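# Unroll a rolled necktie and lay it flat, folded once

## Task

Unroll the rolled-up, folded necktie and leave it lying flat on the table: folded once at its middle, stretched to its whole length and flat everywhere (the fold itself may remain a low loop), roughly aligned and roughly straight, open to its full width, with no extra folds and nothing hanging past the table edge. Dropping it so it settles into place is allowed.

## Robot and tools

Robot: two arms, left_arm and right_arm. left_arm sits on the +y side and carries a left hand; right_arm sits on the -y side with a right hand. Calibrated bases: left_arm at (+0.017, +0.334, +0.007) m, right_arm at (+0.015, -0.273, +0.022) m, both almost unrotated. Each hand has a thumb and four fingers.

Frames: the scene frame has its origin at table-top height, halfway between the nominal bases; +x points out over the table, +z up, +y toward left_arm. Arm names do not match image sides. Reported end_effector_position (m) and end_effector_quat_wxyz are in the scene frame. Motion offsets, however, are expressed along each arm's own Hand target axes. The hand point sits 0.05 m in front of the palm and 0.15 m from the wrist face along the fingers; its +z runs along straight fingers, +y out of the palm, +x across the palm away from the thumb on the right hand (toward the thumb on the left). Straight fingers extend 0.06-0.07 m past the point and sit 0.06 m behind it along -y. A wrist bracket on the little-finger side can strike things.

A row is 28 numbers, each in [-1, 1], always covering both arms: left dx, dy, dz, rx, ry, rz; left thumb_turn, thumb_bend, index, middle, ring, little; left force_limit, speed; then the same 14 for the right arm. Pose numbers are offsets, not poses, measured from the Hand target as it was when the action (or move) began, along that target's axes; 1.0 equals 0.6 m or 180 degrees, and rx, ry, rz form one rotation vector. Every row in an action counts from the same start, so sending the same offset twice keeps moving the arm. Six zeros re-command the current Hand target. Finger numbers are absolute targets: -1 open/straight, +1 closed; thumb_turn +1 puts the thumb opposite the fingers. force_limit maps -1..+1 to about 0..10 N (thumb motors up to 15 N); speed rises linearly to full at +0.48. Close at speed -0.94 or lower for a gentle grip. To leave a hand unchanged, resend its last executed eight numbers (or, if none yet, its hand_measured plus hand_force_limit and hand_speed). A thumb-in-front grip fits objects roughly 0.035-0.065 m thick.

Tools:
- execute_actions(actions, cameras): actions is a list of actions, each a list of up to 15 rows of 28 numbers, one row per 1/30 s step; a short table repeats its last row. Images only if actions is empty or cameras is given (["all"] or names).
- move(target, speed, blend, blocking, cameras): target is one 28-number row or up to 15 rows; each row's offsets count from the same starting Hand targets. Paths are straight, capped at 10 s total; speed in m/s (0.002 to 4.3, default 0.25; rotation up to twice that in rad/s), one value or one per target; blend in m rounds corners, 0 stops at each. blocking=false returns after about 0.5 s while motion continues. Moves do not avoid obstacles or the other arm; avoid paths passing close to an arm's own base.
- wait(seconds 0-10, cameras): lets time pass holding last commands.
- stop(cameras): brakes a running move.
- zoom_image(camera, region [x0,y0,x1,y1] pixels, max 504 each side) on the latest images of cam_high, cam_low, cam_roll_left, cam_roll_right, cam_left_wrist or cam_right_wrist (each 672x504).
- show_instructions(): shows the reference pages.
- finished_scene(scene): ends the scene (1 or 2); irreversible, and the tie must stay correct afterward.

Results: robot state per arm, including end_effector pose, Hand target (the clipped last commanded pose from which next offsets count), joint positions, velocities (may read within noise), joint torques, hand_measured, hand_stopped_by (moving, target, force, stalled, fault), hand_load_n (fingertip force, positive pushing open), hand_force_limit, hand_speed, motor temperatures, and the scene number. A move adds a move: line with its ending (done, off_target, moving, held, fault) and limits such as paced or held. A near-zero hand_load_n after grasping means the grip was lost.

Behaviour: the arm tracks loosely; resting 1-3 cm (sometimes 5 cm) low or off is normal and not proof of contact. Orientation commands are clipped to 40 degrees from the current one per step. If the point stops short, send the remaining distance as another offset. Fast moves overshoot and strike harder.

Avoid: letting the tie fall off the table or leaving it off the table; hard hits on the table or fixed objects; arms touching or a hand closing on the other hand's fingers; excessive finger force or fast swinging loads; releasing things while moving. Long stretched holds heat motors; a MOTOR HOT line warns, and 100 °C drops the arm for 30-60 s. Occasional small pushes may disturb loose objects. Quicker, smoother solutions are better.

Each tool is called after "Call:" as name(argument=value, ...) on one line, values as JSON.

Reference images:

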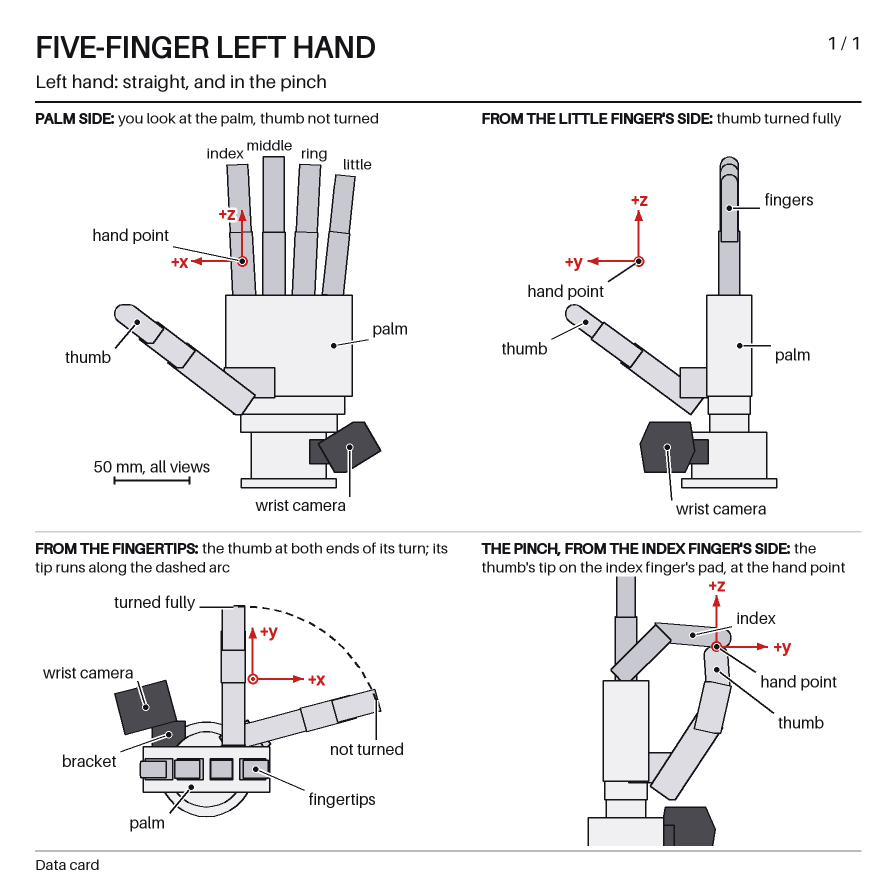

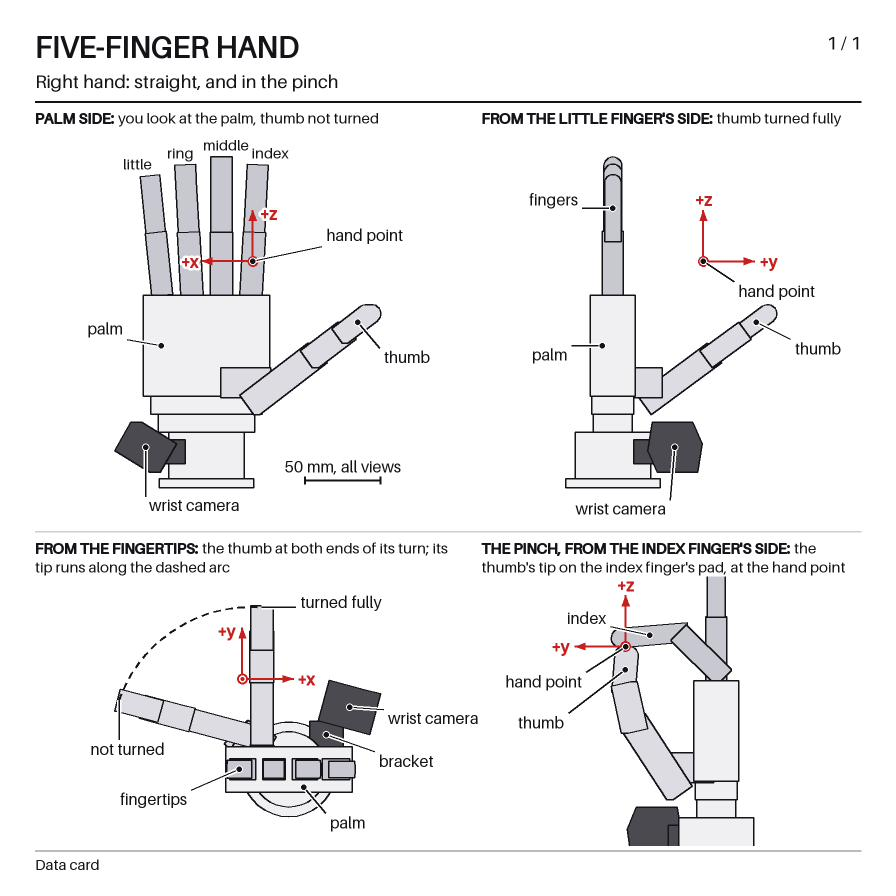

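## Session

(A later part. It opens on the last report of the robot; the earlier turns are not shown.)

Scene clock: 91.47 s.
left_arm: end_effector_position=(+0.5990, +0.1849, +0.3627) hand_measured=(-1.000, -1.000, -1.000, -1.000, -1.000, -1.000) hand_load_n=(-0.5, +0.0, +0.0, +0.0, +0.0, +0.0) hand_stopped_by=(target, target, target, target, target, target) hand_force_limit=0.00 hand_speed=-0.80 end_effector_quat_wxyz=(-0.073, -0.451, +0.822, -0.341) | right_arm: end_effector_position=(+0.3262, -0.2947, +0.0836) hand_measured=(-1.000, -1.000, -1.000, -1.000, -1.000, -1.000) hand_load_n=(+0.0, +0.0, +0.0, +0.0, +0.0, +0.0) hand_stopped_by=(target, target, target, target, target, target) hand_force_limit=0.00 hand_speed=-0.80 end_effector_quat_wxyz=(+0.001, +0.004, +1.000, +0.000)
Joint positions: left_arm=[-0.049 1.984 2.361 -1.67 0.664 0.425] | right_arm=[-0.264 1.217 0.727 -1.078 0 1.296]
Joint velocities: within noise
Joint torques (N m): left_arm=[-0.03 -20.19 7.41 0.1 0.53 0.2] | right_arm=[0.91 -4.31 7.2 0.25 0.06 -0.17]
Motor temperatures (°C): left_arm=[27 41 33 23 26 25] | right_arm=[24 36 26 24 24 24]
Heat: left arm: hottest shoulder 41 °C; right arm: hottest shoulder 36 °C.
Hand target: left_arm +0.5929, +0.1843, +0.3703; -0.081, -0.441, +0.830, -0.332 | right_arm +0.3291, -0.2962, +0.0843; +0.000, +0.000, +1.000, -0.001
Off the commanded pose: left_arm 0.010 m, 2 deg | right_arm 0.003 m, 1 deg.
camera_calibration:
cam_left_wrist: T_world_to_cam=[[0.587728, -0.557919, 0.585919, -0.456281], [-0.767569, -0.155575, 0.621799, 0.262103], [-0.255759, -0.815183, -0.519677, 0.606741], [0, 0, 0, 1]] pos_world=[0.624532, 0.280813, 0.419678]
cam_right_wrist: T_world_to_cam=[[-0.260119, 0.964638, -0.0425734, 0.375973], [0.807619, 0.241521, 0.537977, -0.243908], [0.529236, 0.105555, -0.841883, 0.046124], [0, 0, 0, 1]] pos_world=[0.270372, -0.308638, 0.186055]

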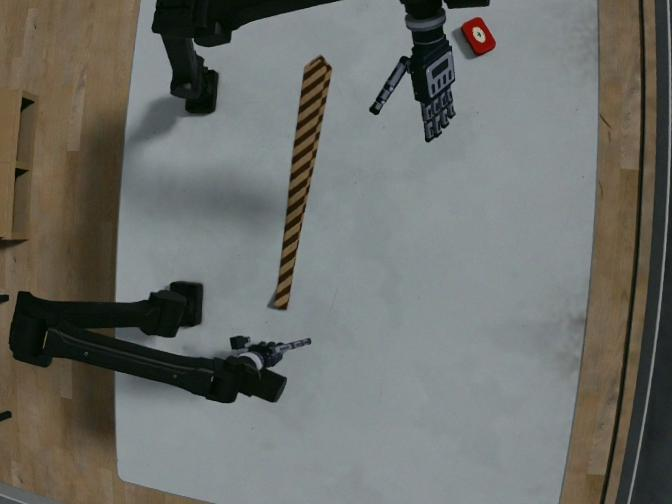

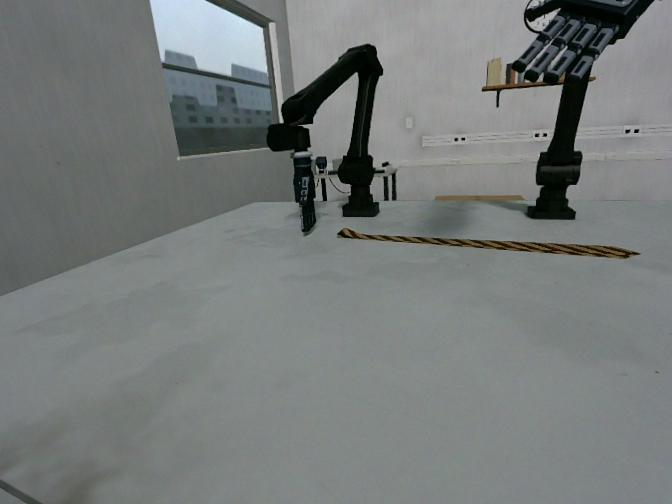

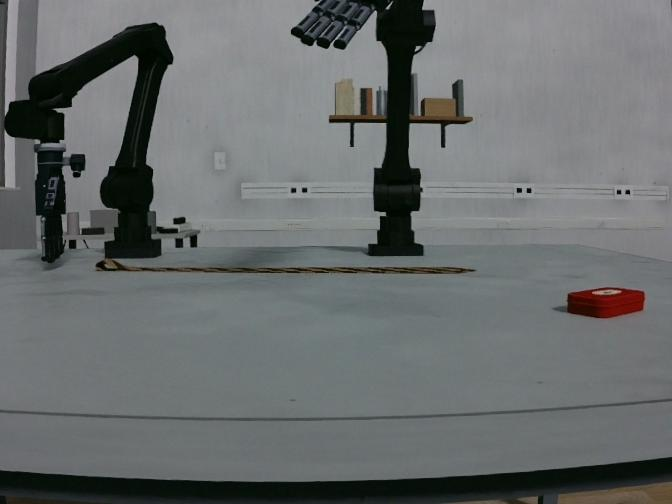

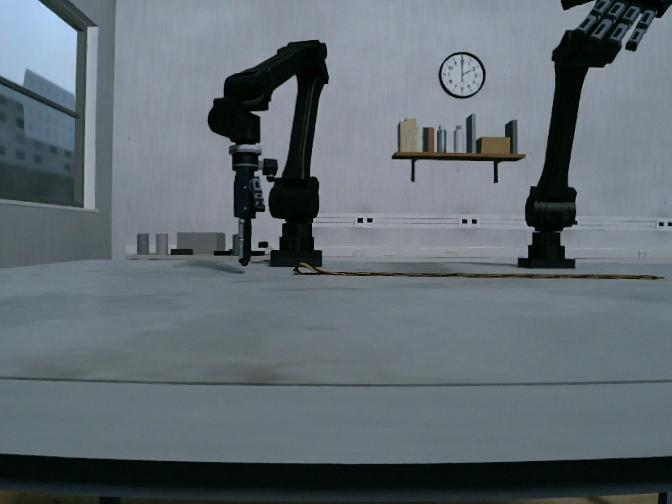

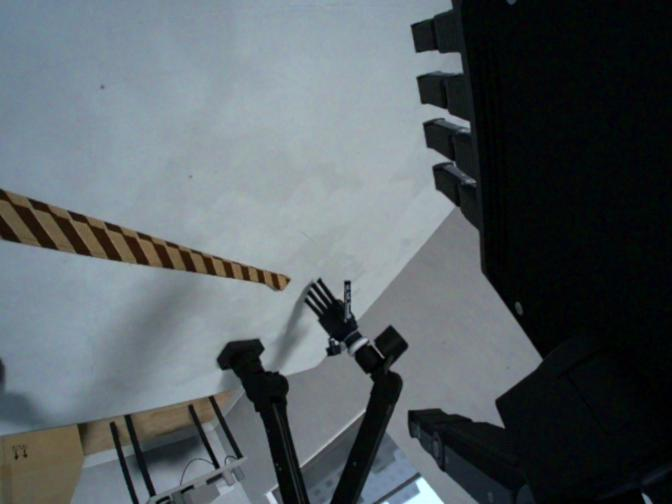

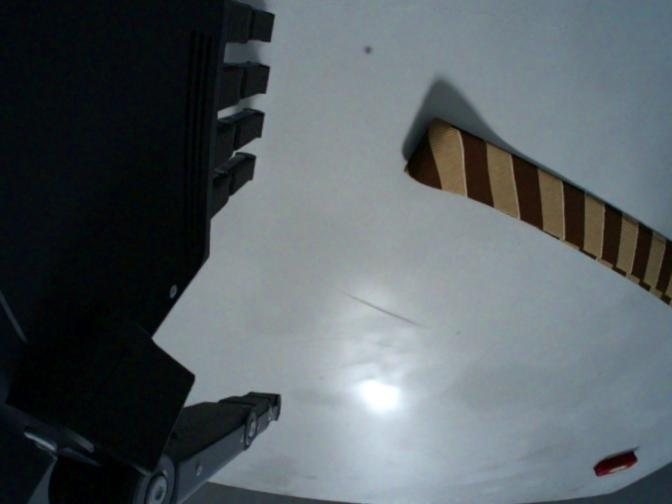

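Call:
move(target=[[0,0,0,0,0,0,-1,-1,-1,-1,-1,-1,0,-0.8,0,0,-0.1,0,0,0,-1,-1,-1,-1,-1,-1,0,-0.8],[0,0,0,0,0,0,-1,-1,-1,-1,-1,-1,0,-0.8,0,0.2,-0.1,0,0,0,-1,-1,-1,-1,-1,-1,0,-0.8],[0,0,0,0,0,0,-1,-1,-1,-1,-1,-1,0,-0.8,0,0.2,0.004,0,0,0,-1,-1,-1,-1,-1,-1,0,-0.8],[0,0,0,0,0,0,-1,-1,-1,-1,-1,-1,0,-0.8,0,0.2,-0.1,0,0,0,-1,-1,-1,-1,-1,-1,0,-0.8],[0,0,0,0,0,0,-1,-1,-1,-1,-1,-1,0,-0.8,-0.1,-0.1,-0.2,0,0,0,-1,-1,-1,-1,-1,-1,0,-0.8]], speed=[0.2,0.2,0.06,0.1,0.25], blend=[0.02,0.02,0,0.02,0], cameras=["cam_high","cam_low","cam_roll_right","cam_right_wrist"])

Call:
zoom_image(camera="cam_roll_right", region=[285, 245, 345, 285])

Call:
zoom_image(camera="cam_high", region=[250, 220, 340, 320])

Scene clock: 105.37 s.
left_arm: end_effector_position=(+0.5990, +0.1849, +0.3627) hand_measured=(-1.000, -1.000, -1.000, -1.000, -1.000, -1.000) hand_load_n=(+0.0, +0.0, +0.0, +0.0, +0.0, +0.0) hand_stopped_by=(target, target, target, target, target, target) hand_force_limit=0.00 hand_speed=-0.80 end_effector_quat_wxyz=(-0.073, -0.451, +0.822, -0.341) | right_arm: end_effector_position=(+0.3807, -0.3546, +0.1946) hand_measured=(-1.000, -1.000, -1.000, -1.000, -1.000, -1.000) hand_load_n=(+0.0, +0.0, +0.0, +0.0, +0.0, +0.0) hand_stopped_by=(target, target, target, target, target, target) hand_force_limit=0.00 hand_speed=-0.80 end_effector_quat_wxyz=(-0.007, +0.007, +1.000, +0.001)
Joint positions: left_arm=[-0.049 1.984 2.361 -1.67 0.664 0.425] | right_arm=[-0.378 1.316 1.123 -1.392 0.004 1.188]
Joint torques (N m): left_arm=[-0.03 -20.19 7.41 0.12 0.53 0.19] | right_arm=[1.49 -6.77 9.62 -0.13 -0.09 -0.15]
Heat: left arm: hottest shoulder 42 °C; right arm: hottest shoulder 35 °C.
Hand target: left_arm +0.5929, +0.1843, +0.3703; -0.081, -0.441, +0.830, -0.332 | right_arm +0.3891, -0.3559, +0.2043; -0.001, -0.001, +1.000, -0.001
Off the commanded pose: left_arm 0.010 m, 2 deg | right_arm 0.013 m, 1 deg.
joint sent to its limit (left arm) — joint 4 (wrist pitch), lower limit. The joint targets still meet the commanded pose.
move: off_target (right_arm)
camera_calibration:
cam_right_wrist: T_world_to_cam=[[-0.254859, 0.966314, -0.0358278, 0.450015], [0.817949, 0.235195, 0.525017, -0.336825], [0.515758, 0.1045, -0.850337, 0.123481], [0, 0, 0, 1]] pos_world=[0.32651, -0.36854, 0.297962]
Images, in order (width x height): cam_high 672x504, cam_low 672x504, cam_roll_right 672x504, cam_right_wrist 672x504.

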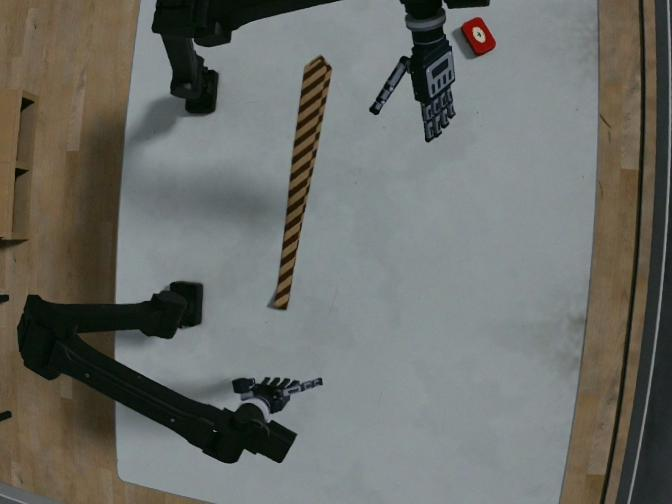

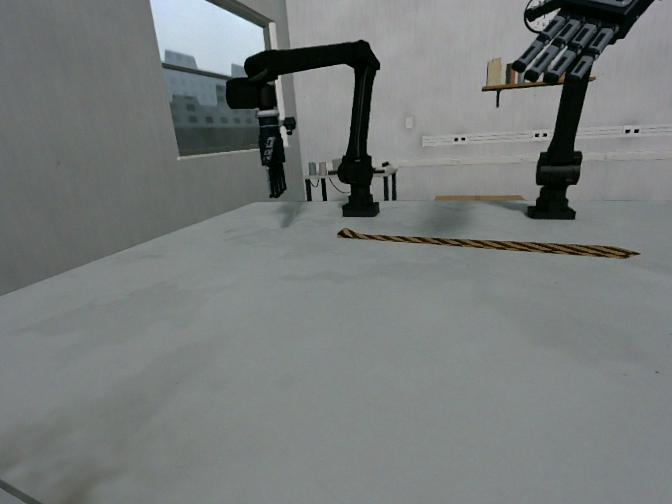

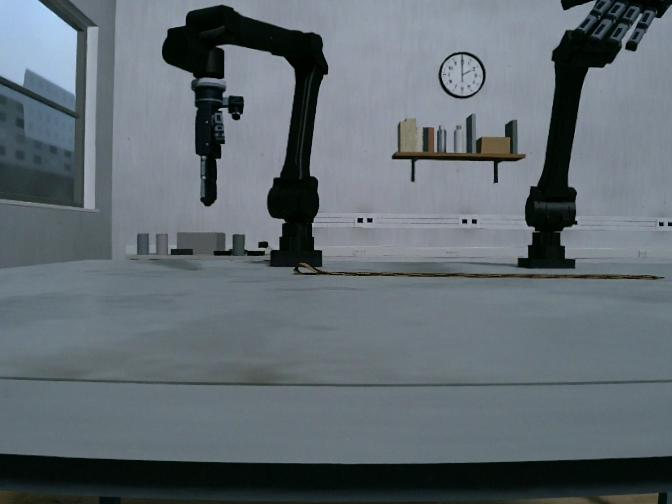

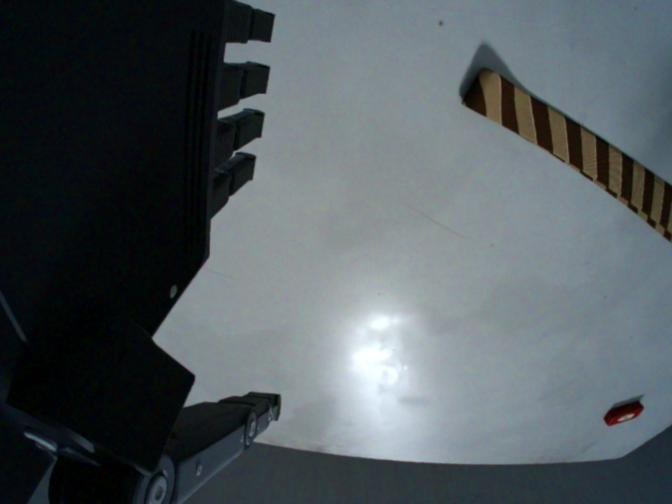

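Scaled by 8.400 from the camera's 672x504 image, which has a finer 960x720 frame.

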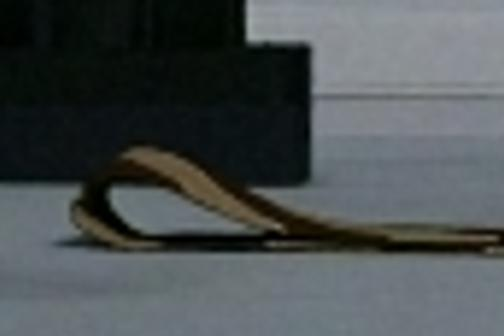

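Scaled by 5.040 from the camera's 672x504 image, which has a finer 960x720 frame.

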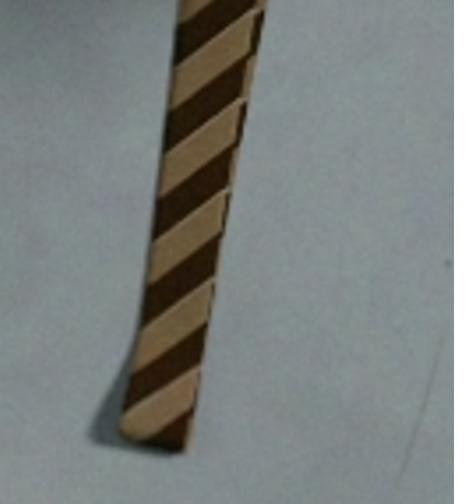

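Call:
finished_scene(scene=1)

The scene is finished: the task was done.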